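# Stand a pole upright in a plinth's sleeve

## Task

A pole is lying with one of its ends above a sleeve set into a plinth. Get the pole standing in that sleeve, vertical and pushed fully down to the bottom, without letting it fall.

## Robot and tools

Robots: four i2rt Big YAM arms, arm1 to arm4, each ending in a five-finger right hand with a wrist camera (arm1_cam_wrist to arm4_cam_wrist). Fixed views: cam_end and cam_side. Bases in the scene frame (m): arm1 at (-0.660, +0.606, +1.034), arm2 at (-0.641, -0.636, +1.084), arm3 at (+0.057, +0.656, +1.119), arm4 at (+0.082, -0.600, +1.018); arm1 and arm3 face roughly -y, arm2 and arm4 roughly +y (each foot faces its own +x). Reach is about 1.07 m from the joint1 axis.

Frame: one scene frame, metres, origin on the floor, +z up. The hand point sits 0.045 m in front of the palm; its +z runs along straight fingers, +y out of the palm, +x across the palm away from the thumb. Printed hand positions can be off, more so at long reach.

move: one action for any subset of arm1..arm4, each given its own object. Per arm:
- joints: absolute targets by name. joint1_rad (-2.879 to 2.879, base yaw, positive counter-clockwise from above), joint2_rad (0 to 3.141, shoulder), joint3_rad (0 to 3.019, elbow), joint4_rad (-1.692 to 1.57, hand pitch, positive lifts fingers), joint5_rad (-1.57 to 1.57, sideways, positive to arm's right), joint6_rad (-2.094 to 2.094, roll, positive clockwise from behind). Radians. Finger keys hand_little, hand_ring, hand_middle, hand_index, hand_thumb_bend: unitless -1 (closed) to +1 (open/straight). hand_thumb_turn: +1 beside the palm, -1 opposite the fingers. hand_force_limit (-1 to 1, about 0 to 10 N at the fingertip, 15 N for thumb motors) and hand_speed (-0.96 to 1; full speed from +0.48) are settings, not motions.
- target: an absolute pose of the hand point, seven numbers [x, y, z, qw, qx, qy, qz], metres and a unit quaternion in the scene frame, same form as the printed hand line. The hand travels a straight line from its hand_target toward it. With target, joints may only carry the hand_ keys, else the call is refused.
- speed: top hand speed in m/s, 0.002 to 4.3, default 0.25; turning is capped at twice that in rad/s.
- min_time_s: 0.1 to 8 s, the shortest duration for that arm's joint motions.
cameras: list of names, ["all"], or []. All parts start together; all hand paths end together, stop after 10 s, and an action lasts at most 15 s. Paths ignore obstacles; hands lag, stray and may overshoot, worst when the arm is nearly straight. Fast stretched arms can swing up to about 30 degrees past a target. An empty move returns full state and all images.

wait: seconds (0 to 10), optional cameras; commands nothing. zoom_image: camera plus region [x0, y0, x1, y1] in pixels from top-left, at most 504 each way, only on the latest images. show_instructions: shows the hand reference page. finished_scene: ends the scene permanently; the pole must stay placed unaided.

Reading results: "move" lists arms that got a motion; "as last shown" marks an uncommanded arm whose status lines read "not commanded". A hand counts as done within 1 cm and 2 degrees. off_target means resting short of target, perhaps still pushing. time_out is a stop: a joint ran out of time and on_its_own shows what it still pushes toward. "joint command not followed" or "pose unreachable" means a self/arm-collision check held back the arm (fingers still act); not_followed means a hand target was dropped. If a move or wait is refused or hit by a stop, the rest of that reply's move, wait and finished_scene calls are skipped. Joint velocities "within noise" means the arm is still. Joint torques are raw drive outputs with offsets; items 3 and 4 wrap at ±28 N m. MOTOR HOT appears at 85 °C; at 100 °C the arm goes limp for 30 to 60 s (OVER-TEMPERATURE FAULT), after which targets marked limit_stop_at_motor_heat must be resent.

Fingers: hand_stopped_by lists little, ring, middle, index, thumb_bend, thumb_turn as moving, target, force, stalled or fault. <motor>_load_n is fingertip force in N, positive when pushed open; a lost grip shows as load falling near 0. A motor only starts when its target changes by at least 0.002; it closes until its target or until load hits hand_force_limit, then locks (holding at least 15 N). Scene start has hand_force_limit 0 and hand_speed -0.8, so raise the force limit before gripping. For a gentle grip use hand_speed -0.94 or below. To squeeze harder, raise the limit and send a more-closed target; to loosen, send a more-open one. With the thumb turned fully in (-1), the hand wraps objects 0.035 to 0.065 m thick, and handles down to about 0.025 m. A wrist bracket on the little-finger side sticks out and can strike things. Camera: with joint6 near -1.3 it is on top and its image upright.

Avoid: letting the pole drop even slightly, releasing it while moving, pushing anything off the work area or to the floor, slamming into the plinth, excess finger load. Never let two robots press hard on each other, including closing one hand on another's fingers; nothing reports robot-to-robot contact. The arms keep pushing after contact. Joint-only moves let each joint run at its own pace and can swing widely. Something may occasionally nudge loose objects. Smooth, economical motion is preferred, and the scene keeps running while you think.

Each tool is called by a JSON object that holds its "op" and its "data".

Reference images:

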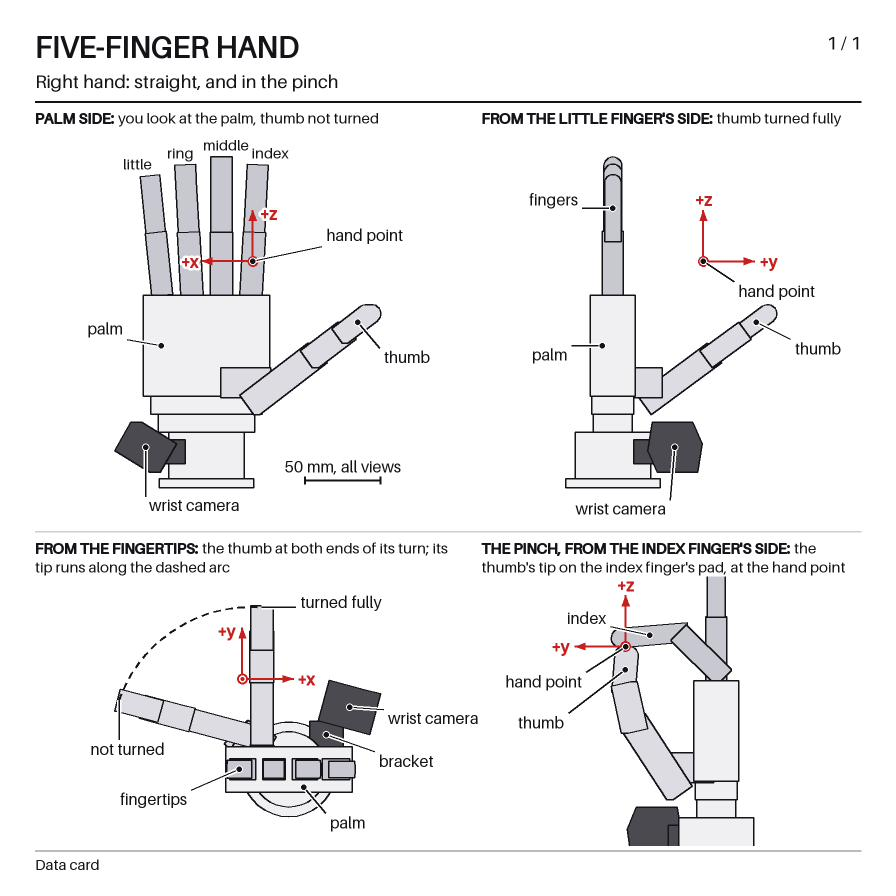

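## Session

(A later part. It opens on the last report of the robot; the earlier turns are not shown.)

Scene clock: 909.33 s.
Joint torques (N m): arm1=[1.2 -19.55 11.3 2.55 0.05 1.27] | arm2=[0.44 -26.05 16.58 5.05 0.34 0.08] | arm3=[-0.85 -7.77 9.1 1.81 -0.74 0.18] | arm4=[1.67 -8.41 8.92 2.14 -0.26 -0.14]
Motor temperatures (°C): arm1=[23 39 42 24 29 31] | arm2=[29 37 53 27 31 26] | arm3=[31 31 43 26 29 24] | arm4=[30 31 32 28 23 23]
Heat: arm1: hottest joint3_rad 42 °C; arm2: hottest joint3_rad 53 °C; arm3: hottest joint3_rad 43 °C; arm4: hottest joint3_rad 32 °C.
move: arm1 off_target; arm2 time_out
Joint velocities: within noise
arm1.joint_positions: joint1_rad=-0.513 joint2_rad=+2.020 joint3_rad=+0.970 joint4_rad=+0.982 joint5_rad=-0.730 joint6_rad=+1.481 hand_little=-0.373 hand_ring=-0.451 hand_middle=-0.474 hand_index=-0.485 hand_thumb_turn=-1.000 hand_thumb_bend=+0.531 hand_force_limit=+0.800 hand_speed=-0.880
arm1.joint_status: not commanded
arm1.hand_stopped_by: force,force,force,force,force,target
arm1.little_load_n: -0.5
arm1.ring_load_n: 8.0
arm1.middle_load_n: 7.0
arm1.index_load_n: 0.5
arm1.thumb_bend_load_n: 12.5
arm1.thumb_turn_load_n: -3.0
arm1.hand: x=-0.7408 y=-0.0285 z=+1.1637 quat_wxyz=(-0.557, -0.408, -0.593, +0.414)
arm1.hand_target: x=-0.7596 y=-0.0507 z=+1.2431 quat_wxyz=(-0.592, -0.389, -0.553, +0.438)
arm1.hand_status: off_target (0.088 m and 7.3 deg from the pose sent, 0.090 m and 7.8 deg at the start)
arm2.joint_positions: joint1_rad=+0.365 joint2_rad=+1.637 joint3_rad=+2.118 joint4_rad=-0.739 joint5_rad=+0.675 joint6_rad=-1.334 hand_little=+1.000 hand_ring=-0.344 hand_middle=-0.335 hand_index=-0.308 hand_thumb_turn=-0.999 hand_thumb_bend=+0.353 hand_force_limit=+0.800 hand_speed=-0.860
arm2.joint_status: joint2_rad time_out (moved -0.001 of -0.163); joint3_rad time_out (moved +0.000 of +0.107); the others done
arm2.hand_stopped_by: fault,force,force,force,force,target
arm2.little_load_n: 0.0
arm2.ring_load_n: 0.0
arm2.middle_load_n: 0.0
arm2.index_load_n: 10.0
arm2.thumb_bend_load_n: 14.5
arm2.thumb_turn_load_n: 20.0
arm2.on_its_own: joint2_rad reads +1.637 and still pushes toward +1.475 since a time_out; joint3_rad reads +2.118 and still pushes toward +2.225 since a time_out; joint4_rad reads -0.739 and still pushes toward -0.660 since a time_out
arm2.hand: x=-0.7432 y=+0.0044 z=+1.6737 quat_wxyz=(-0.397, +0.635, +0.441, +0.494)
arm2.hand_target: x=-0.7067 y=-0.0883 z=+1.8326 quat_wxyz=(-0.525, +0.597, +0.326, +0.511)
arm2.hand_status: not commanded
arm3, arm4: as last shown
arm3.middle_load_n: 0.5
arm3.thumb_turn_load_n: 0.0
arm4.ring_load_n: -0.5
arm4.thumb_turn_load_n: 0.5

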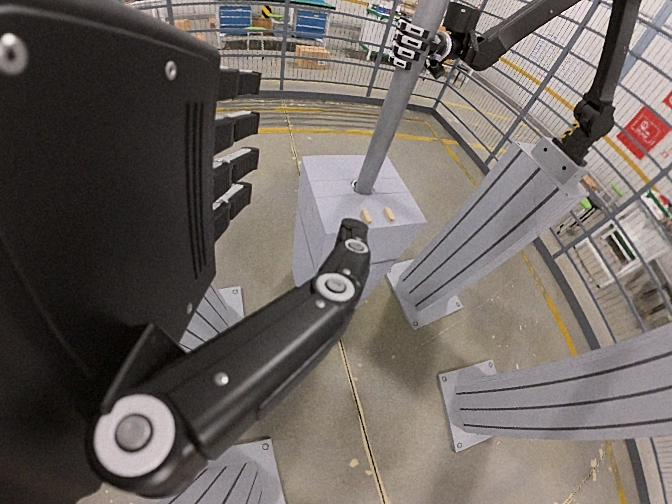

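{"op": "move", "data": {"arm1": {"target": [-0.774, -0.068, 1.243, 0.592, 0.394, 0.552, -0.439], "speed": 0.02}, "arm2": {"joints": {"joint1_rad": 0.35, "joint2_rad": 1.475, "joint3_rad": 2.17}, "min_time_s": 2}, "cameras": ["arm4_cam_wrist"]}}

{"op": "zoom_image", "data": {"camera": "arm4_cam_wrist", "region": [340, 165, 390, 215]}}

Scene clock: 915.73 s.
Joint torques (N m): arm1=[0.97 -20.13 11.73 2.29 0.08 1.33] | arm2=[-1.49 -24.12 14.16 5.2 0.63 0.03] | arm3=[-0.85 -7.77 9.13 1.84 -0.74 0.17] | arm4=[1.55 -8.47 8.96 2.18 -0.27 -0.15]
Motor temperatures (°C): arm1=[23 40 42 24 29 31] | arm2=[29 38 53 27 31 26] | arm3=[31 31 43 26 29 24] | arm4=[30 31 32 28 23 23]
Heat: arm1: hottest joint3_rad 42 °C; arm2: hottest joint3_rad 53 °C; arm3: hottest joint3_rad 43 °C; arm4: hottest joint3_rad 32 °C.
move: arm1 off_target; arm2 time_out
Joint velocities: within noise
arm1.joint_positions: joint1_rad=-0.524 joint2_rad=+2.032 joint3_rad=+1.004 joint4_rad=+0.958 joint5_rad=-0.746 joint6_rad=+1.464 hand_little=-0.373 hand_ring=-0.451 hand_middle=-0.474 hand_index=-0.485 hand_thumb_turn=-1.000 hand_thumb_bend=+0.531 hand_force_limit=+0.800 hand_speed=-0.880
arm1.joint_status: not commanded
arm1.hand_stopped_by: force,force,force,force,force,target
arm1.little_load_n: 0.0
arm1.ring_load_n: 8.0
arm1.middle_load_n: 7.5
arm1.index_load_n: 0.5
arm1.thumb_bend_load_n: 12.5
arm1.thumb_turn_load_n: -3.0
arm1.hand: x=-0.7495 y=-0.0355 z=+1.1637 quat_wxyz=(-0.555, -0.403, -0.597, +0.416)
arm1.hand_target: x=-0.7714 y=-0.0583 z=+1.2434 quat_wxyz=(-0.589, -0.391, -0.555, +0.438)
arm1.hand_status: off_target (0.089 m and 7.2 deg from the pose sent, 0.095 m and 6.9 deg at the start)
arm2.joint_positions: joint1_rad=+0.365 joint2_rad=+1.619 joint3_rad=+2.096 joint4_rad=-0.740 joint5_rad=+0.668 joint6_rad=-1.324 hand_little=+1.000 hand_ring=-0.344 hand_middle=-0.335 hand_index=-0.308 hand_thumb_turn=-0.999 hand_thumb_bend=+0.353 hand_force_limit=+0.800 hand_speed=-0.860
arm2.joint_status: joint2_rad time_out (moved -0.018 of -0.162); the others done
arm2.hand_stopped_by: fault,force,force,force,force,target
arm2.little_load_n: 0.0
arm2.ring_load_n: 0.0
arm2.middle_load_n: 0.0
arm2.index_load_n: 9.5
arm2.thumb_bend_load_n: 15.0
arm2.thumb_turn_load_n: 20.0
arm2.on_its_own: joint2_rad reads +1.619 and still pushes toward +1.475 since a time_out; joint4_rad reads -0.740 and still pushes toward -0.660 since a time_out
arm2.hand: x=-0.7422 y=-0.0009 z=+1.6723 quat_wxyz=(-0.400, +0.637, +0.441, +0.490)
arm2.hand_target: x=-0.7003 y=-0.0757 z=+1.8060 quat_wxyz=(-0.501, +0.608, +0.339, +0.514)
arm2.hand_status: not commanded
arm3, arm4: as last shown
arm3.ring_load_n: -0.5
arm3.middle_load_n: 0.0
arm3.thumb_bend_load_n: -0.5
arm3.thumb_turn_load_n: -0.5
arm4.ring_load_n: 0.0
arm4.thumb_turn_load_n: 0.0

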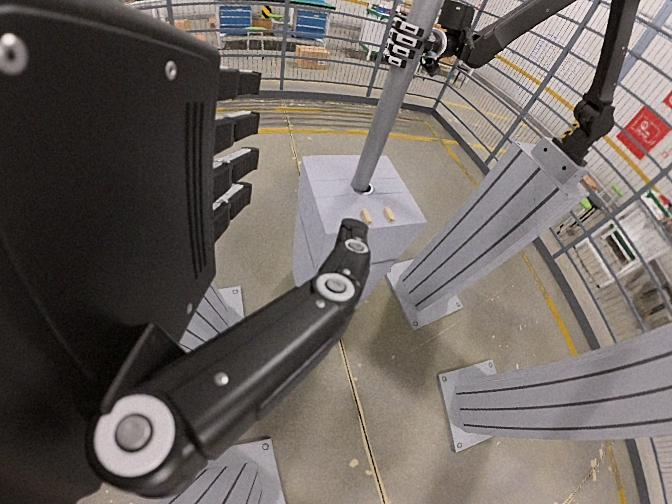

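Scaled by 10.080 from the camera's image (finer frame: 960x720).

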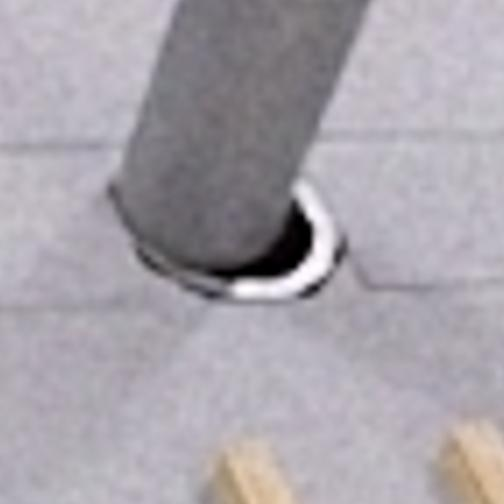

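{"op": "move", "data": {"arm2": {"joints": {"joint1_rad": 0.35, "joint2_rad": 1.455, "joint3_rad": 2.13}, "min_time_s": 2}, "cameras": ["arm4_cam_wrist","cam_side","cam_end"]}}

{"op": "zoom_image", "data": {"camera": "arm4_cam_wrist", "region": [340, 165, 390, 215]}}

{"op": "zoom_image", "data": {"camera": "cam_side", "region": [368, 346, 398, 370]}}

{"op": "zoom_image", "data": {"camera": "cam_end", "region": [432, 344, 462, 368]}}

Scene clock: 919.70 s.
Joint torques (N m): arm1=[1.14 -19.96 11.14 2.37 0.09 1.42] | arm2=[-1.9 -24.12 13.35 4.94 0.8 -0.08] | arm3=[-0.85 -7.77 9.09 1.81 -0.75 0.18] | arm4=[1.49 -8.59 8.88 2.14 -0.26 -0.14]
Motor temperatures (°C): arm1=[23 40 42 24 29 31] | arm2=[29 38 53 27 31 26] | arm3=[31 31 43 26 29 24] | arm4=[30 31 32 28 23 23]
Heat: arm1: hottest joint3_rad 42 °C; arm2: hottest joint3_rad 53 °C; arm3: hottest joint3_rad 43 °C; arm4: hottest joint3_rad 32 °C.
move: arm2 done
Joint velocities: within noise
arm1, arm3, arm4: as last shown
arm1.joint_positions: joint1_rad=-0.521 joint2_rad=+2.036 joint3_rad=+1.013 joint4_rad=+0.952 joint5_rad=-0.745 joint6_rad=+1.464 hand_little=-0.373 hand_ring=-0.451 hand_middle=-0.474 hand_index=-0.485 hand_thumb_turn=-1.000 hand_thumb_bend=+0.531 hand_force_limit=+0.800 hand_speed=-0.880
arm1.little_load_n: 0.5
arm1.ring_load_n: 6.5
arm1.middle_load_n: 7.0
arm1.index_load_n: 2.5
arm1.thumb_bend_load_n: 12.0
arm1.thumb_turn_load_n: 0.0
arm1.hand: x=-0.7486 y=-0.0385 z=+1.1637 quat_wxyz=(-0.555, -0.402, -0.598, +0.415)
arm1.hand_target: x=-0.7714 y=-0.0584 z=+1.2432 quat_wxyz=(-0.590, -0.391, -0.555, +0.437)
arm2.joint_positions: joint1_rad=+0.365 joint2_rad=+1.593 joint3_rad=+2.064 joint4_rad=-0.737 joint5_rad=+0.663 joint6_rad=-1.320 hand_little=+1.000 hand_ring=-0.344 hand_middle=-0.335 hand_index=-0.308 hand_thumb_turn=-0.999 hand_thumb_bend=+0.353 hand_force_limit=+0.800 hand_speed=-0.860
arm2.joint_status: all done
arm2.hand_stopped_by: fault,force,force,force,force,target
arm2.little_load_n: 0.0
arm2.ring_load_n: 0.0
arm2.middle_load_n: 0.0
arm2.index_load_n: 10.5
arm2.thumb_bend_load_n: 14.0
arm2.thumb_turn_load_n: 21.0
arm2.on_its_own: joint4_rad reads -0.737 and still pushes toward -0.660 since a time_out
arm2.hand: x=-0.7396 y=-0.0086 z=+1.6714 quat_wxyz=(-0.401, +0.637, +0.442, +0.488)
arm2.hand_target: x=-0.6989 y=-0.0791 z=+1.7968 quat_wxyz=(-0.494, +0.611, +0.345, +0.513)
arm2.hand_status: not commanded
arm3.ring_load_n: 0.0
arm3.thumb_bend_load_n: 0.0
arm3.thumb_turn_load_n: 0.0
pictures: arm4_cam_wrist, cam_end, cam_side

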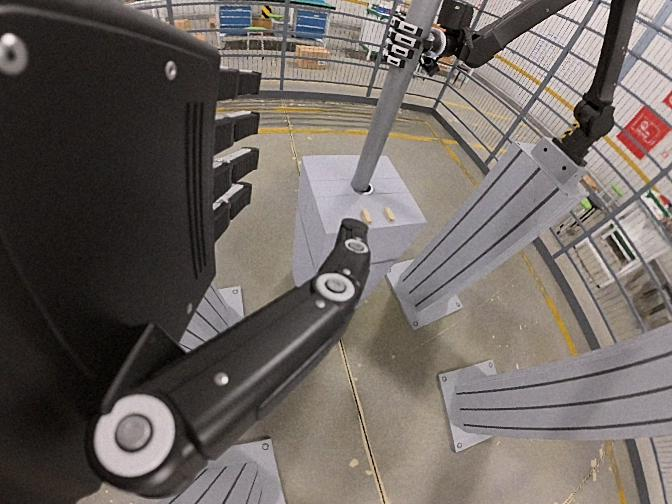

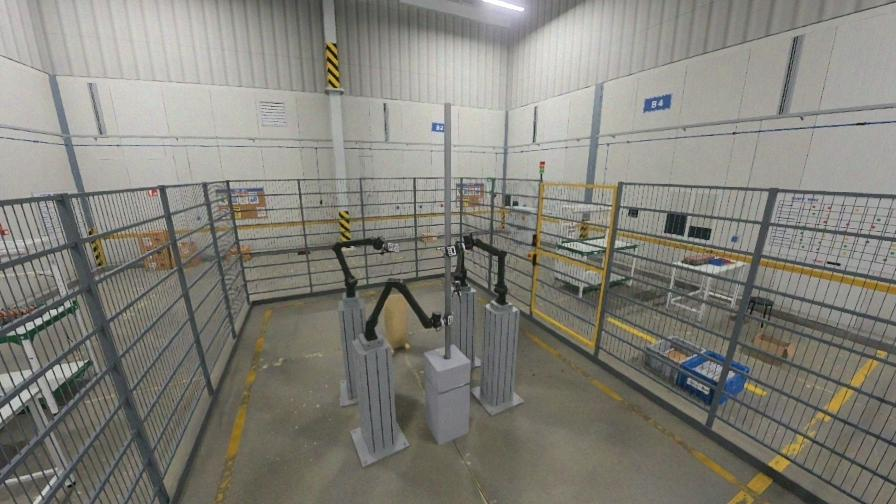

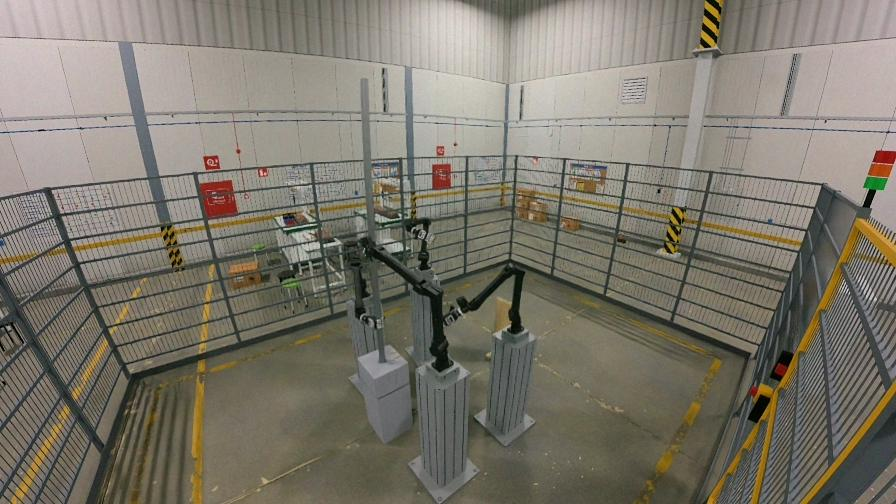

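Scaled by 10.080 from the camera's image (finer frame: 960x720).

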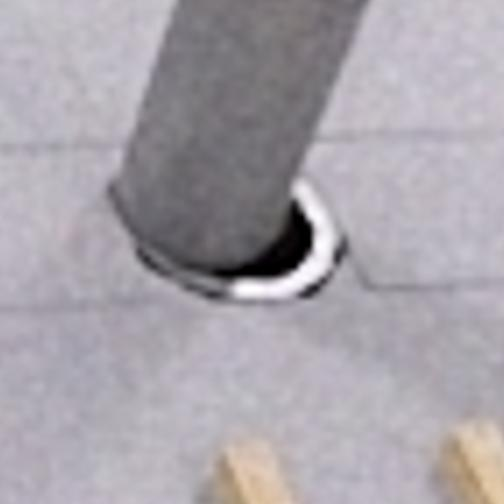

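Scaled by 16.800.

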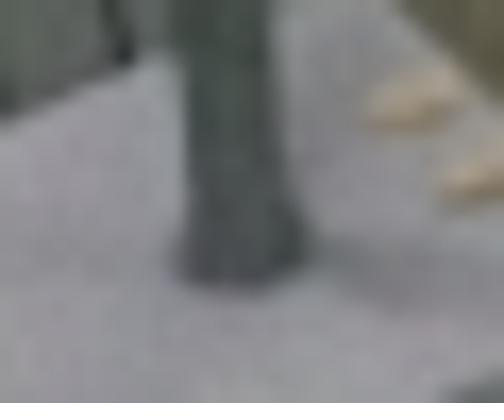

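Scaled by 16.800.

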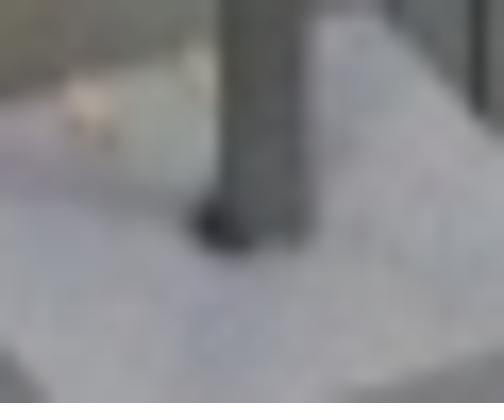

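{"op": "move", "data": {"arm1": {"target": [-0.756, -0.038, 1.243, 0.590, 0.392, 0.554, -0.439], "speed": 0.02}, "cameras": ["arm4_cam_wrist"]}}

{"op": "zoom_image", "data": {"camera": "arm4_cam_wrist", "region": [340, 165, 390, 215]}}

Scene clock: 922.60 s.
Joint torques (N m): arm1=[1.03 -23.24 5.67 3.92 -0.12 1.32] | arm2=[-0.85 -24 13.38 4.89 0.77 -0.1] | arm3=[-0.85 -7.82 9.1 1.84 -0.75 0.17] | arm4=[1.67 -8.59 8.96 2.13 -0.26 -0.15]
Motor temperatures (°C): arm1=[23 40 42 24 29 31] | arm2=[29 38 53 27 31 26] | arm3=[31 31 43 26 29 24] | arm4=[29 31 32 28 23 23]
Heat: arm1: hottest joint3_rad 42 °C; arm2: hottest joint3_rad 53 °C; arm3: hottest joint3_rad 43 °C; arm4: hottest joint3_rad 32 °C.
move: arm1 off_target
Joint velocities: within noise
arm1.joint_positions: joint1_rad=-0.516 joint2_rad=+2.033 joint3_rad=+1.005 joint4_rad=+0.955 joint5_rad=-0.735 joint6_rad=+1.461 hand_little=-0.373 hand_ring=-0.451 hand_middle=-0.474 hand_index=-0.485 hand_thumb_turn=-1.000 hand_thumb_bend=+0.531 hand_force_limit=+0.800 hand_speed=-0.880
arm1.joint_status: not commanded
arm1.hand_stopped_by: force,force,force,force,force,target
arm1.little_load_n: 0.0
arm1.ring_load_n: 6.5
arm1.middle_load_n: 6.5
arm1.index_load_n: 2.0
arm1.thumb_bend_load_n: 11.5
arm1.thumb_turn_load_n: -0.5
arm1.hand: x=-0.7461 y=-0.0377 z=+1.1629 quat_wxyz=(-0.554, -0.403, -0.598, +0.417)
arm1.hand_target: x=-0.7542 y=-0.0363 z=+1.2394 quat_wxyz=(-0.588, -0.389, -0.559, +0.436)
arm1.hand_status: off_target (0.081 m and 7.1 deg from the pose sent, 0.080 m and 7.0 deg at the start)
arm2, arm3, arm4: as last shown
arm2.joint_positions: joint1_rad=+0.360 joint2_rad=+1.593 joint3_rad=+2.064 joint4_rad=-0.737 joint5_rad=+0.664 joint6_rad=-1.316 hand_little=+1.000 hand_ring=-0.344 hand_middle=-0.335 hand_index=-0.308 hand_thumb_turn=-0.999 hand_thumb_bend=+0.353 hand_force_limit=+0.800 hand_speed=-0.860
arm2.thumb_bend_load_n: 14.5
arm2.on_its_own: joint4_rad reads -0.737 and still pushes toward -0.660 since a time_out
arm2.hand: x=-0.7365 y=-0.0083 z=+1.6714 quat_wxyz=(-0.401, +0.639, +0.439, +0.488)
arm2.hand_target: x=-0.6989 y=-0.0792 z=+1.7968 quat_wxyz=(-0.494, +0.611, +0.345, +0.513)
arm3.ring_load_n: -0.5
arm4.ring_load_n: -0.5

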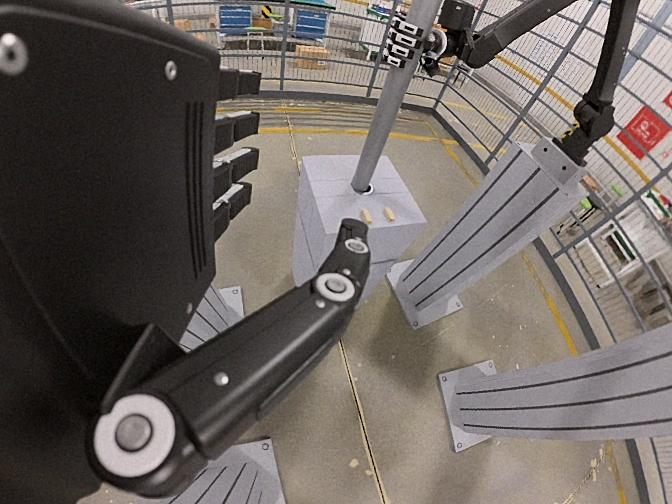

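Scaled by 10.080 from the camera's image (finer frame: 960x720).

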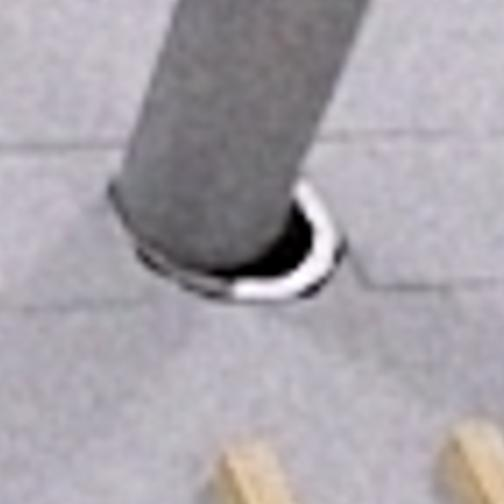

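{"op": "move", "data": {"arm1": {"target": [-0.755, -0.026, 1.243, 0.590, 0.392, 0.554, -0.439], "speed": 0.02}, "cameras": ["arm4_cam_wrist"]}}

{"op": "zoom_image", "data": {"camera": "arm4_cam_wrist", "region": [340, 165, 390, 215]}}

Scene clock: 926.10 s.
Joint torques (N m): arm1=[0.44 -23.82 4.92 4.04 -0.65 1.32] | arm2=[-0.32 -23.65 13.63 4.78 0.82 -0.14] | arm3=[-0.79 -7.82 9.09 1.84 -0.74 0.18] | arm4=[1.55 -8.53 8.9 2.18 -0.26 -0.13]
Motor temperatures (°C): arm1=[23 40 41 24 29 31] | arm2=[29 38 53 27 31 26] | arm3=[31 31 43 26 29 24] | arm4=[29 31 32 28 23 23]
Heat: arm1: hottest joint3_rad 41 °C; arm2: hottest joint3_rad 53 °C; arm3: hottest joint3_rad 43 °C; arm4: hottest joint3_rad 32 °C.
move: arm1 off_target
Joint velocities: within noise
arm1.joint_positions: joint1_rad=-0.516 joint2_rad=+2.021 joint3_rad=+0.982 joint4_rad=+0.963 joint5_rad=-0.727 joint6_rad=+1.456 hand_little=-0.373 hand_ring=-0.451 hand_middle=-0.474 hand_index=-0.485 hand_thumb_turn=-1.000 hand_thumb_bend=+0.531 hand_force_limit=+0.800 hand_speed=-0.880
arm1.joint_status: not commanded
arm1.hand_stopped_by: force,force,force,force,force,target
arm1.little_load_n: 0.0
arm1.ring_load_n: 6.0
arm1.middle_load_n: 7.0
arm1.index_load_n: 3.5
arm1.thumb_bend_load_n: 10.5
arm1.thumb_turn_load_n: 0.0
arm1.hand: x=-0.7441 y=-0.0320 z=+1.1622 quat_wxyz=(-0.550, -0.405, -0.598, +0.419)
arm1.hand_target: x=-0.7532 y=-0.0257 z=+1.2385 quat_wxyz=(-0.587, -0.389, -0.560, +0.437)
arm1.hand_status: off_target (0.082 m and 7.3 deg from the pose sent, 0.081 m and 7.1 deg at the start)
arm2, arm3, arm4: as last shown
arm2.joint_positions: joint1_rad=+0.353 joint2_rad=+1.593 joint3_rad=+2.063 joint4_rad=-0.733 joint5_rad=+0.664 joint6_rad=-1.310 hand_little=+1.000 hand_ring=-0.344 hand_middle=-0.335 hand_index=-0.308 hand_thumb_turn=-0.999 hand_thumb_bend=+0.353 hand_force_limit=+0.800 hand_speed=-0.860
arm2.index_load_n: 11.0
arm2.thumb_bend_load_n: 14.0
arm2.on_its_own: joint4_rad reads -0.733 and still pushes toward -0.660 since a time_out
arm2.hand: x=-0.7326 y=-0.0073 z=+1.6712 quat_wxyz=(-0.401, +0.642, +0.434, +0.488)
arm2.hand_target: x=-0.6988 y=-0.0792 z=+1.7968 quat_wxyz=(-0.494, +0.611, +0.345, +0.514)
arm3.ring_load_n: 0.0
arm3.thumb_turn_load_n: -0.5
arm4.ring_load_n: 0.0
arm4.thumb_turn_load_n: 0.5

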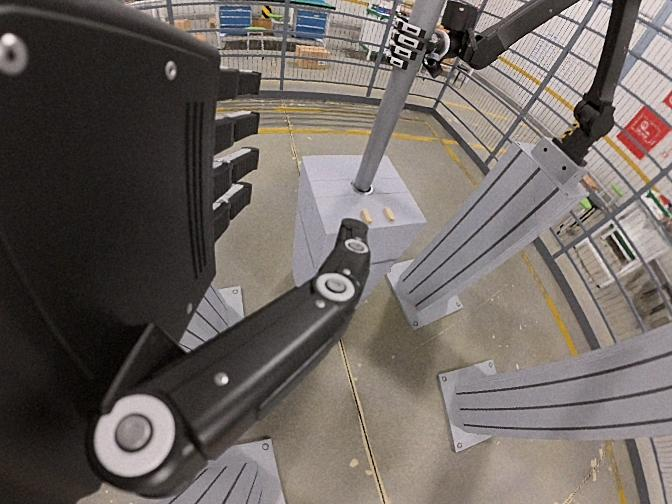

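Scaled by 10.080 from the camera's image (finer frame: 960x720).

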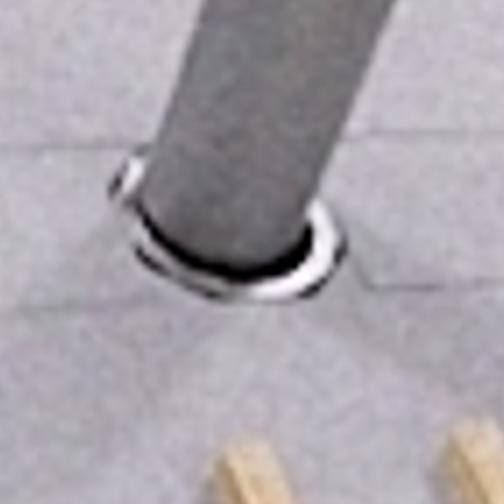

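{"op": "move", "data": {"cameras": ["arm4_cam_wrist","cam_side","cam_end"]}}

{"op": "zoom_image", "data": {"camera": "arm4_cam_wrist", "region": [340, 165, 390, 215]}}

Scene clock: 928.80 s.
Joint torques (N m): arm1=[0.91 -23.18 4.92 4.15 -0.64 1.33] | arm2=[-0.44 -23.65 13.49 4.78 0.76 -0.12] | arm3=[-0.79 -7.77 9.1 1.84 -0.74 0.17] | arm4=[1.38 -8.64 8.98 2.14 -0.26 -0.14]
Motor temperatures (°C): arm1=[23 40 41 25 29 31] | arm2=[29 38 53 27 31 26] | arm3=[31 31 43 26 29 24] | arm4=[29 31 32 28 23 23]
Heat: arm1: hottest joint3_rad 41 °C; arm2: hottest joint3_rad 53 °C; arm3: hottest joint3_rad 43 °C; arm4: hottest joint3_rad 32 °C.
Joint velocities: within noise
arm1.joint_positions: joint1_rad=-0.516 joint2_rad=+2.021 joint3_rad=+0.982 joint4_rad=+0.963 joint5_rad=-0.727 joint6_rad=+1.456 hand_little=-0.373 hand_ring=-0.451 hand_middle=-0.474 hand_index=-0.485 hand_thumb_turn=-1.000 hand_thumb_bend=+0.531 hand_force_limit=+0.800 hand_speed=-0.880
arm1.joint_status: not commanded
arm1.hand_stopped_by: force,force,force,force,force,target
arm1.little_load_n: 0.0
arm1.ring_load_n: 6.0
arm1.middle_load_n: 7.0
arm1.index_load_n: 4.0
arm1.thumb_bend_load_n: 10.5
arm1.thumb_turn_load_n: 0.0
arm1.hand: x=-0.7441 y=-0.0319 z=+1.1621 quat_wxyz=(-0.550, -0.405, -0.598, +0.419) (m; scene frame)
arm1.hand_target: x=-0.7532 y=-0.0257 z=+1.2383 quat_wxyz=(-0.587, -0.389, -0.560, +0.436) (m; scene frame)
arm1.hand_status: off_target (0.082 m and 7.3 deg from the pose sent, 0.081 m and 7.1 deg at the start)
arm2.joint_positions: joint1_rad=+0.353 joint2_rad=+1.593 joint3_rad=+2.063 joint4_rad=-0.733 joint5_rad=+0.664 joint6_rad=-1.310 hand_little=+1.000 hand_ring=-0.344 hand_middle=-0.335 hand_index=-0.308 hand_thumb_turn=-0.999 hand_thumb_bend=+0.353 hand_force_limit=+0.800 hand_speed=-0.860
arm2.joint_status: not commanded
arm2.hand_stopped_by: fault,force,force,force,force,target
arm2.little_load_n: -0.5
arm2.ring_load_n: 0.0
arm2.middle_load_n: 0.0
arm2.index_load_n: 11.0
arm2.thumb_bend_load_n: 14.5
arm2.thumb_turn_load_n: 21.0
arm2.on_its_own: joint4_rad reads -0.733 and still pushes toward -0.660 since a time_out
arm2.hand: x=-0.7326 y=-0.0073 z=+1.6712 quat_wxyz=(-0.401, +0.642, +0.434, +0.488) (m; scene frame)
arm2.hand_target: x=-0.6988 y=-0.0792 z=+1.7968 quat_wxyz=(-0.494, +0.611, +0.345, +0.514) (m; scene frame)
arm2.hand_status: not commanded
arm3.joint_positions: joint1_rad=-0.746 joint2_rad=+1.151 joint3_rad=+1.389 joint4_rad=-0.916 joint5_rad=-1.183 joint6_rad=+0.387 hand_little=+1.000 hand_ring=+1.000 hand_middle=+1.000 hand_index=+1.000 hand_thumb_turn=-1.000 hand_thumb_bend=+1.000 hand_force_limit=+0.400 hand_speed=-0.750
arm3.joint_status: not commanded
arm3.hand_stopped_by: target,target,target,target,target,target
arm3.little_load_n: 0.0
arm3.ring_load_n: 0.0
arm3.middle_load_n: 0.0
arm3.index_load_n: -0.5
arm3.thumb_bend_load_n: 0.0
arm3.thumb_turn_load_n: 0.0
arm3.hand: x=-0.0797 y=+0.2770 z=+1.6160 quat_wxyz=(-0.403, -0.243, -0.748, +0.468) (m; scene frame)
arm3.hand_target: x=-0.0800 y=+0.2800 z=+1.6200 quat_wxyz=(-0.401, -0.243, -0.745, +0.474) (m; scene frame)
arm3.hand_status: not commanded
arm4.joint_positions: joint1_rad=+0.946 joint2_rad=+1.547 joint3_rad=+0.701 joint4_rad=+0.394 joint5_rad=-0.282 joint6_rad=-1.689 hand_little=+1.000 hand_ring=+1.000 hand_middle=+1.000 hand_index=+1.000 hand_thumb_turn=-1.000 hand_thumb_bend=+0.200 hand_force_limit=+0.700 hand_speed=-0.300
arm4.joint_status: not commanded
arm4.hand_stopped_by: target,target,target,target,target,target
arm4.little_load_n: 0.0
arm4.ring_load_n: 0.0
arm4.middle_load_n: 0.0
arm4.index_load_n: 0.0
arm4.thumb_bend_load_n: 0.0
arm4.thumb_turn_load_n: 0.0
arm4.hand: x=-0.3790 y=-0.2585 z=+1.0991 quat_wxyz=(-0.534, +0.140, +0.830, +0.075) (m; scene frame)
arm4.hand_target: x=-0.3986 y=-0.2510 z=+1.1207 quat_wxyz=(-0.553, +0.124, +0.820, +0.084) (m; scene frame)
arm4.hand_status: not commanded
pictures: arm4_cam_wrist, cam_end, cam_side

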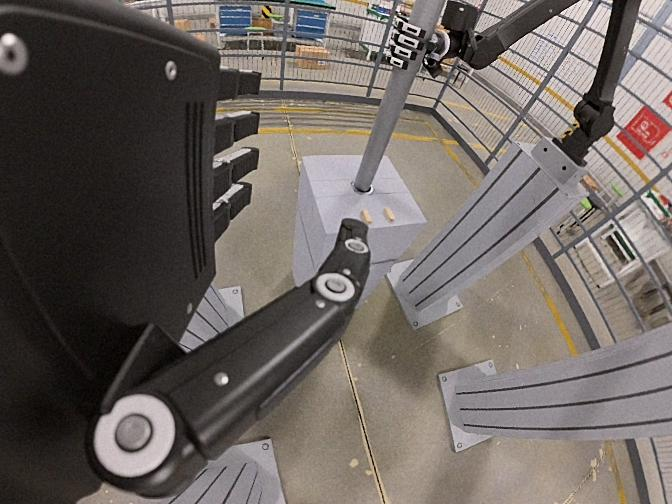

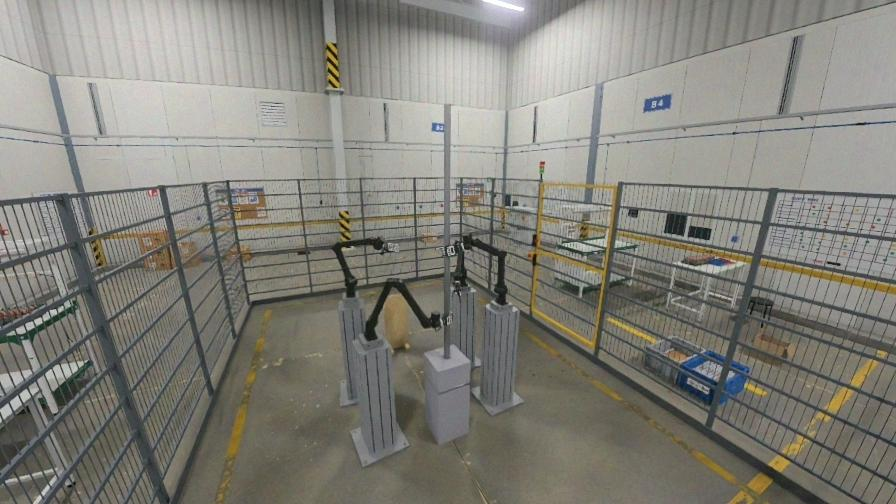

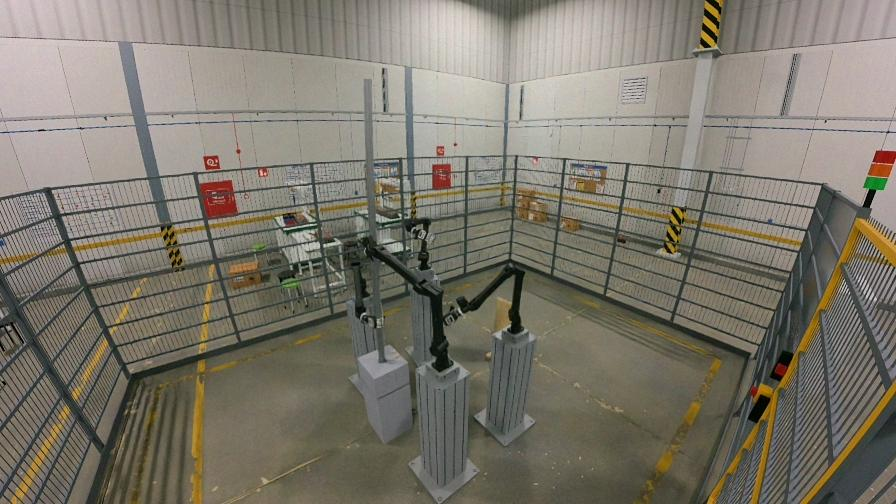

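Scaled by 10.080 from the camera's image (finer frame: 960x720).

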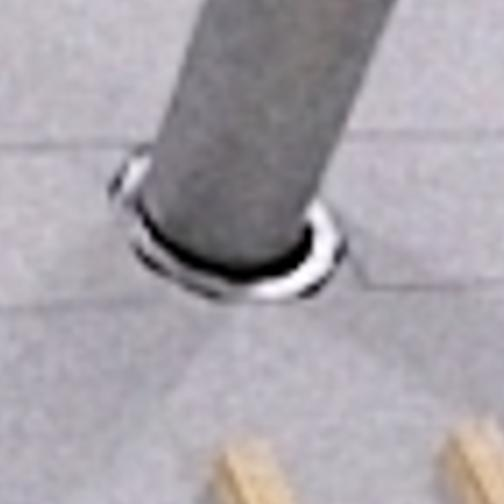

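{"op": "move", "data": {"arm1": {"target": [-0.743, -0.0257, 1.235, 0.59, 0.392, 0.554, -0.439], "speed": 0.03}, "cameras": ["arm4_cam_wrist"]}}

{"op": "zoom_image", "data": {"camera": "arm4_cam_wrist", "region": [340, 165, 390, 215]}}

Scene clock: 930.40 s.
Joint torques (N m): arm1=[1.55 -21.83 4.62 4.04 -0.54 1.29] | arm2=[-0.21 -23.77 13.7 4.78 0.74 -0.16] | arm3=[-0.85 -7.77 9.11 1.84 -0.74 0.17] | arm4=[1.67 -8.47 8.91 2.13 -0.25 -0.13]
Motor temperatures (°C): arm1=[23 40 41 25 29 31] | arm2=[29 38 53 27 31 26] | arm3=[31 31 43 26 29 24] | arm4=[29 31 32 28 23 23]
Heat: arm1: hottest joint3_rad 41 °C; arm2: hottest joint3_rad 53 °C; arm3: hottest joint3_rad 43 °C; arm4: hottest joint3_rad 32 °C.
move: arm1 off_target
Joint velocities: within noise
arm1.joint_positions: joint1_rad=-0.511 joint2_rad=+2.021 joint3_rad=+0.968 joint4_rad=+0.984 joint5_rad=-0.710 joint6_rad=+1.460 hand_little=-0.373 hand_ring=-0.451 hand_middle=-0.474 hand_index=-0.485 hand_thumb_turn=-1.000 hand_thumb_bend=+0.531 hand_force_limit=+0.800 hand_speed=-0.880
arm1.joint_status: not commanded
arm1.hand_stopped_by: force,force,force,force,force,target
arm1.little_load_n: 0.0
arm1.ring_load_n: 4.0
arm1.middle_load_n: 6.5
arm1.index_load_n: 5.5
arm1.thumb_bend_load_n: 9.5
arm1.thumb_turn_load_n: 0.0
arm1.hand: x=-0.7425 y=-0.0302 z=+1.1611 quat_wxyz=(-0.548, -0.407, -0.594, +0.425)
arm1.hand_target: x=-0.7420 y=-0.0253 z=+1.2310 quat_wxyz=(-0.588, -0.389, -0.559, +0.436)
arm1.hand_status: off_target (0.074 m and 7.0 deg from the pose sent, 0.073 m and 7.3 deg at the start)
arm2, arm3, arm4: as last shown
arm2.joint_positions: joint1_rad=+0.348 joint2_rad=+1.593 joint3_rad=+2.062 joint4_rad=-0.732 joint5_rad=+0.664 joint6_rad=-1.305 hand_little=+1.000 hand_ring=-0.344 hand_middle=-0.335 hand_index=-0.308 hand_thumb_turn=-0.999 hand_thumb_bend=+0.353 hand_force_limit=+0.800 hand_speed=-0.860
arm2.little_load_n: 0.0
arm2.thumb_bend_load_n: 14.0
arm2.on_its_own: joint4_rad reads -0.732 and still pushes toward -0.660 since a time_out
arm2.hand: x=-0.7296 y=-0.0067 z=+1.6706 quat_wxyz=(-0.401, +0.644, +0.431, +0.489)
arm2.hand_target: x=-0.6989 y=-0.0792 z=+1.7968 quat_wxyz=(-0.494, +0.611, +0.345, +0.513)
arm3.index_load_n: 0.0

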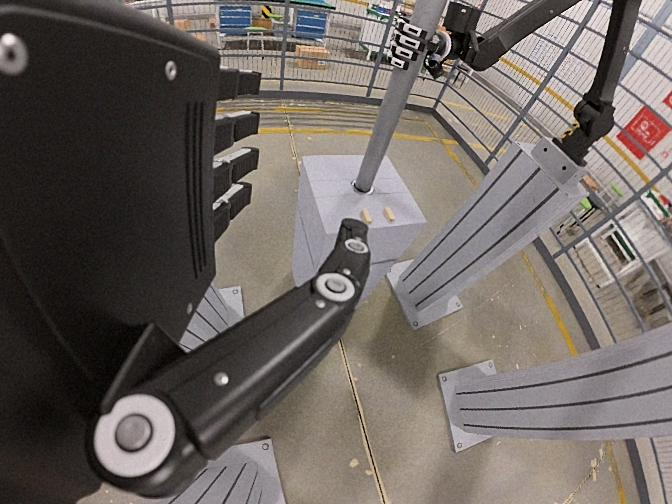

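Scaled by 10.080 from the camera's image (finer frame: 960x720).

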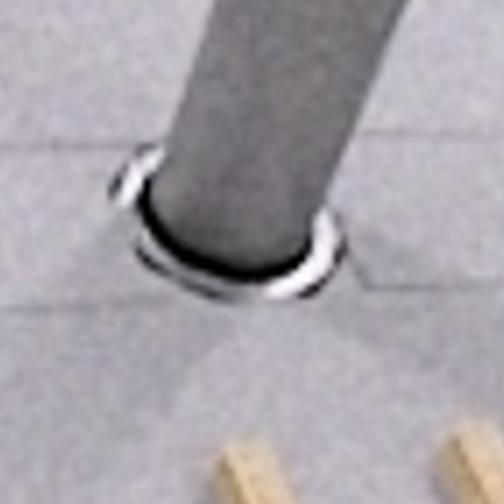

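{"op": "move", "data": {"arm1": {"target": [-0.733, -0.0277, 1.235, 0.59, 0.392, 0.554, -0.439], "speed": 0.03}, "cameras": ["arm4_cam_wrist"]}}

{"op": "zoom_image", "data": {"camera": "arm4_cam_wrist", "region": [340, 165, 390, 215]}}

Scene clock: 932.40 s.
Joint torques (N m): arm1=[2.78 -22.65 4.83 4.04 -0.47 1.26] | arm2=[0.09 -23.77 13.6 4.86 0.5 -0.23] | arm3=[-0.91 -7.82 9.1 1.83 -0.74 0.18] | arm4=[1.73 -8.59 8.94 2.14 -0.25 -0.12]
Motor temperatures (°C): arm1=[23 40 40 25 29 31] | arm2=[29 38 53 27 31 26] | arm3=[31 31 43 26 29 24] | arm4=[29 31 32 28 23 23]
Heat: arm1: hottest joint2_rad 40 °C; arm2: hottest joint3_rad 53 °C; arm3: hottest joint3_rad 43 °C; arm4: hottest joint3_rad 32 °C.
move: arm1 off_target
Joint velocities: within noise
arm1.joint_positions: joint1_rad=-0.503 joint2_rad=+2.018 joint3_rad=+0.961 joint4_rad=+0.989 joint5_rad=-0.693 joint6_rad=+1.460 hand_little=-0.373 hand_ring=-0.451 hand_middle=-0.474 hand_index=-0.485 hand_thumb_turn=-1.000 hand_thumb_bend=+0.531 hand_force_limit=+0.800 hand_speed=-0.880
arm1.joint_status: not commanded
arm1.hand_stopped_by: force,force,force,force,force,target
arm1.little_load_n: 0.0
arm1.ring_load_n: 3.5
arm1.middle_load_n: 6.5
arm1.index_load_n: 5.0
arm1.thumb_bend_load_n: 9.5
arm1.thumb_turn_load_n: 0.0
arm1.hand: x=-0.7391 y=-0.0308 z=+1.1612 quat_wxyz=(-0.546, -0.409, -0.593, +0.427)
arm1.hand_target: x=-0.7322 y=-0.0270 z=+1.2311 quat_wxyz=(-0.588, -0.389, -0.559, +0.436)
arm1.hand_status: off_target (0.074 m and 7.1 deg from the pose sent, 0.074 m and 7.0 deg at the start)
arm2, arm3, arm4: as last shown
arm2.joint_positions: joint1_rad=+0.346 joint2_rad=+1.593 joint3_rad=+2.062 joint4_rad=-0.732 joint5_rad=+0.670 joint6_rad=-1.301 hand_little=+1.000 hand_ring=-0.344 hand_middle=-0.335 hand_index=-0.308 hand_thumb_turn=-0.999 hand_thumb_bend=+0.353 hand_force_limit=+0.800 hand_speed=-0.860
arm2.index_load_n: 10.5
arm2.thumb_bend_load_n: 14.5
arm2.on_its_own: joint4_rad reads -0.732 and still pushes toward -0.660 since a time_out
arm2.hand: x=-0.7276 y=-0.0071 z=+1.6706 quat_wxyz=(-0.400, +0.646, +0.427, +0.490)
arm4.middle_load_n: -0.5

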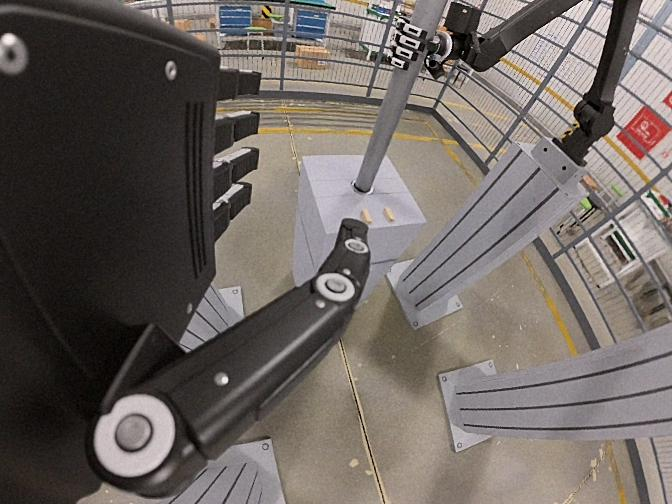

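Scaled by 10.080 from the camera's image (finer frame: 960x720).

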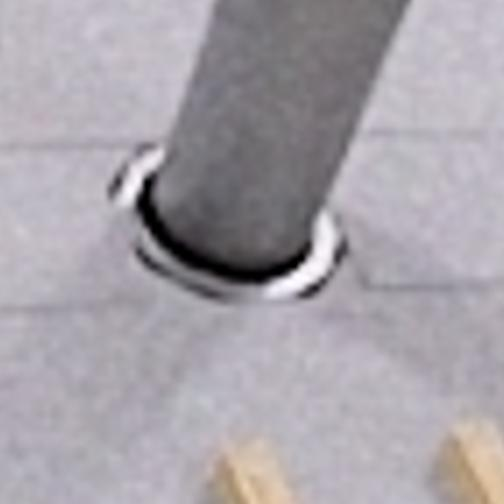

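{"op": "move", "data": {"arm1": {"target": [-0.731, -0.0277, 1.225, 0.59, 0.392, 0.554, -0.439], "speed": 0.03}, "arm2": {"joints": {"joint3_rad": 2.11}, "min_time_s": 1}, "cameras": ["arm4_cam_wrist", "cam_side", "cam_end"]}}

{"op": "zoom_image", "data": {"camera": "arm4_cam_wrist", "region": [340, 165, 390, 215]}}

{"op": "zoom_image", "data": {"camera": "cam_side", "region": [368, 346, 398, 370]}}

{"op": "zoom_image", "data": {"camera": "cam_end", "region": [432, 344, 462, 368]}}

Scene clock: 935.00 s.
Joint torques (N m): arm1=[3.08 -20.31 4.71 4.67 -0.67 1.25] | arm2=[0.03 -23.41 12.94 4.59 0.44 -0.24] | arm3=[-0.85 -7.77 9.09 1.84 -0.74 0.18] | arm4=[1.79 -8.41 8.92 2.19 -0.27 -0.13]
Motor temperatures (°C): arm1=[23 40 40 25 29 31] | arm2=[29 38 53 27 31 26] | arm3=[31 31 43 26 29 24] | arm4=[29 31 32 28 23 23]
Heat: arm1: hottest joint2_rad 40 °C; arm2: hottest joint3_rad 53 °C; arm3: hottest joint3_rad 43 °C; arm4: hottest joint3_rad 32 °C.
move: arm1 off_target; arm2 done
Joint velocities: within noise
arm1.joint_positions: joint1_rad=-0.499 joint2_rad=+2.018 joint3_rad=+0.958 joint4_rad=+0.998 joint5_rad=-0.683 joint6_rad=+1.461 hand_little=-0.373 hand_ring=-0.451 hand_middle=-0.474 hand_index=-0.485 hand_thumb_turn=-1.000 hand_thumb_bend=+0.530 hand_force_limit=+0.800 hand_speed=-0.880
arm1.joint_status: not commanded
arm1.hand_stopped_by: force,force,force,force,force,target
arm1.little_load_n: 0.0
arm1.ring_load_n: 3.0
arm1.middle_load_n: 6.5
arm1.index_load_n: 6.5
arm1.thumb_bend_load_n: 9.0
arm1.thumb_turn_load_n: 0.0
arm1.hand: x=-0.7379 y=-0.0311 z=+1.1614 quat_wxyz=(-0.545, -0.410, -0.591, +0.431)
arm1.hand_target: x=-0.7305 y=-0.0272 z=+1.2218 quat_wxyz=(-0.587, -0.390, -0.559, +0.436)
arm1.hand_status: off_target (0.064 m and 7.0 deg from the pose sent, 0.064 m and 7.1 deg at the start)
arm2.joint_positions: joint1_rad=+0.344 joint2_rad=+1.587 joint3_rad=+2.052 joint4_rad=-0.729 joint5_rad=+0.672 joint6_rad=-1.298 hand_little=+1.000 hand_ring=-0.344 hand_middle=-0.335 hand_index=-0.308 hand_thumb_turn=-0.999 hand_thumb_bend=+0.353 hand_force_limit=+0.800 hand_speed=-0.860
arm2.joint_status: all done
arm2.hand_stopped_by: fault,force,force,force,force,target
arm2.little_load_n: 0.0
arm2.ring_load_n: 0.0
arm2.middle_load_n: 0.0
arm2.index_load_n: 10.5
arm2.thumb_bend_load_n: 14.5
arm2.thumb_turn_load_n: 21.5
arm2.on_its_own: joint4_rad reads -0.729 and still pushes toward -0.660 since a time_out
arm2.hand: x=-0.7251 y=-0.0086 z=+1.6694 quat_wxyz=(-0.399, +0.648, +0.425, +0.490)
arm2.hand_target: x=-0.7003 y=-0.0756 z=+1.7869 quat_wxyz=(-0.487, +0.613, +0.352, +0.513)
arm2.hand_status: not commanded
arm3, arm4: as last shown
arm4.middle_load_n: 0.0
arm4.thumb_turn_load_n: 0.5
pictures: arm4_cam_wrist, cam_end, cam_side

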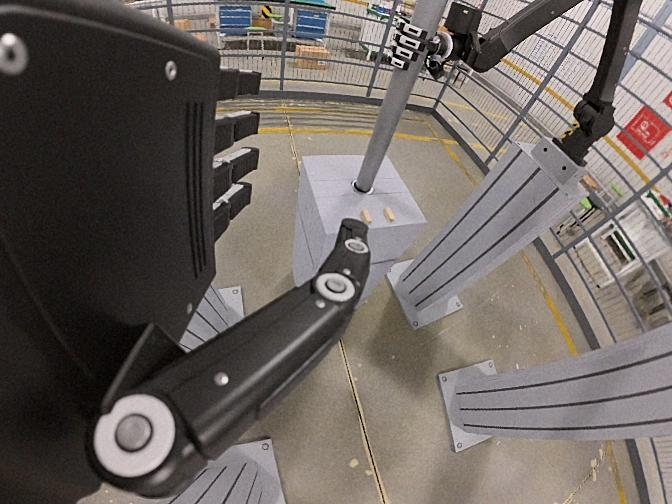

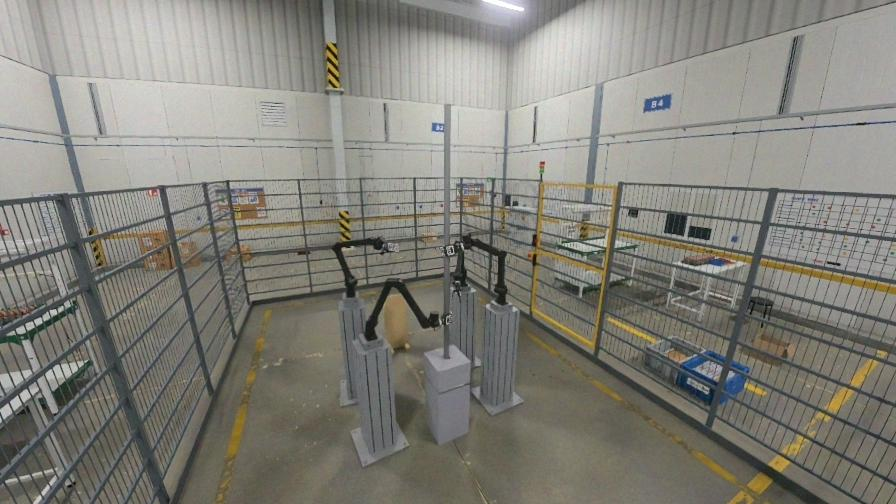

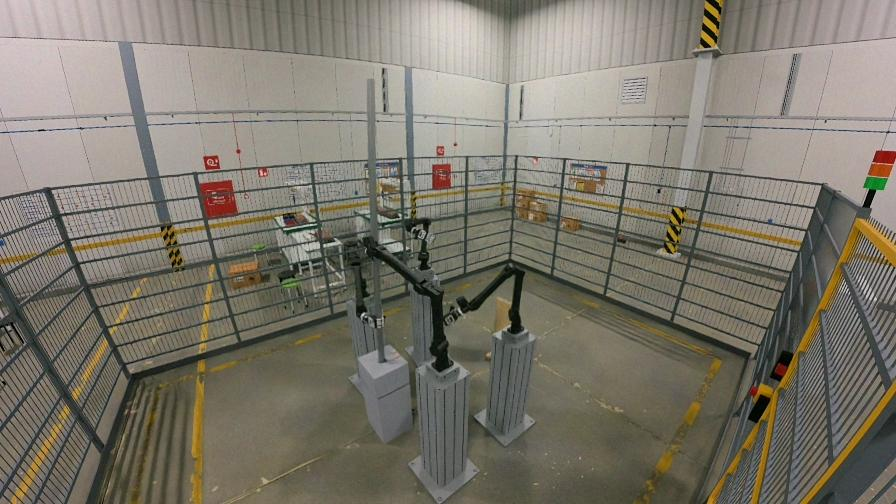

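Scaled by 10.080 from the camera's image (finer frame: 960x720).

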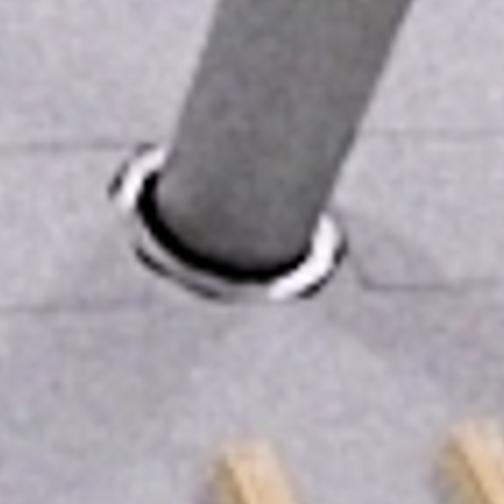

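Scaled by 16.800.

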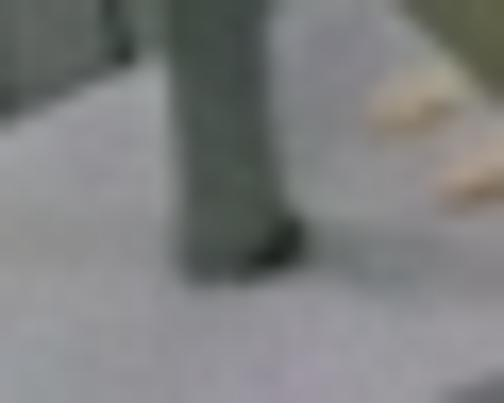

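Scaled by 16.800.

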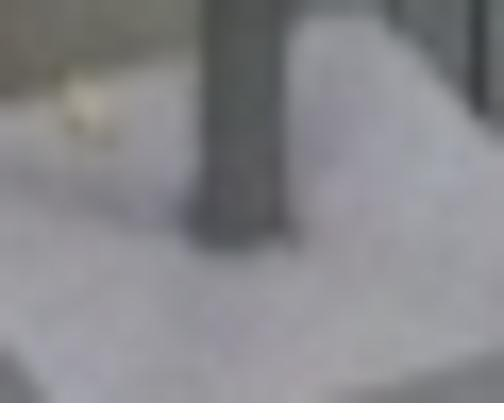

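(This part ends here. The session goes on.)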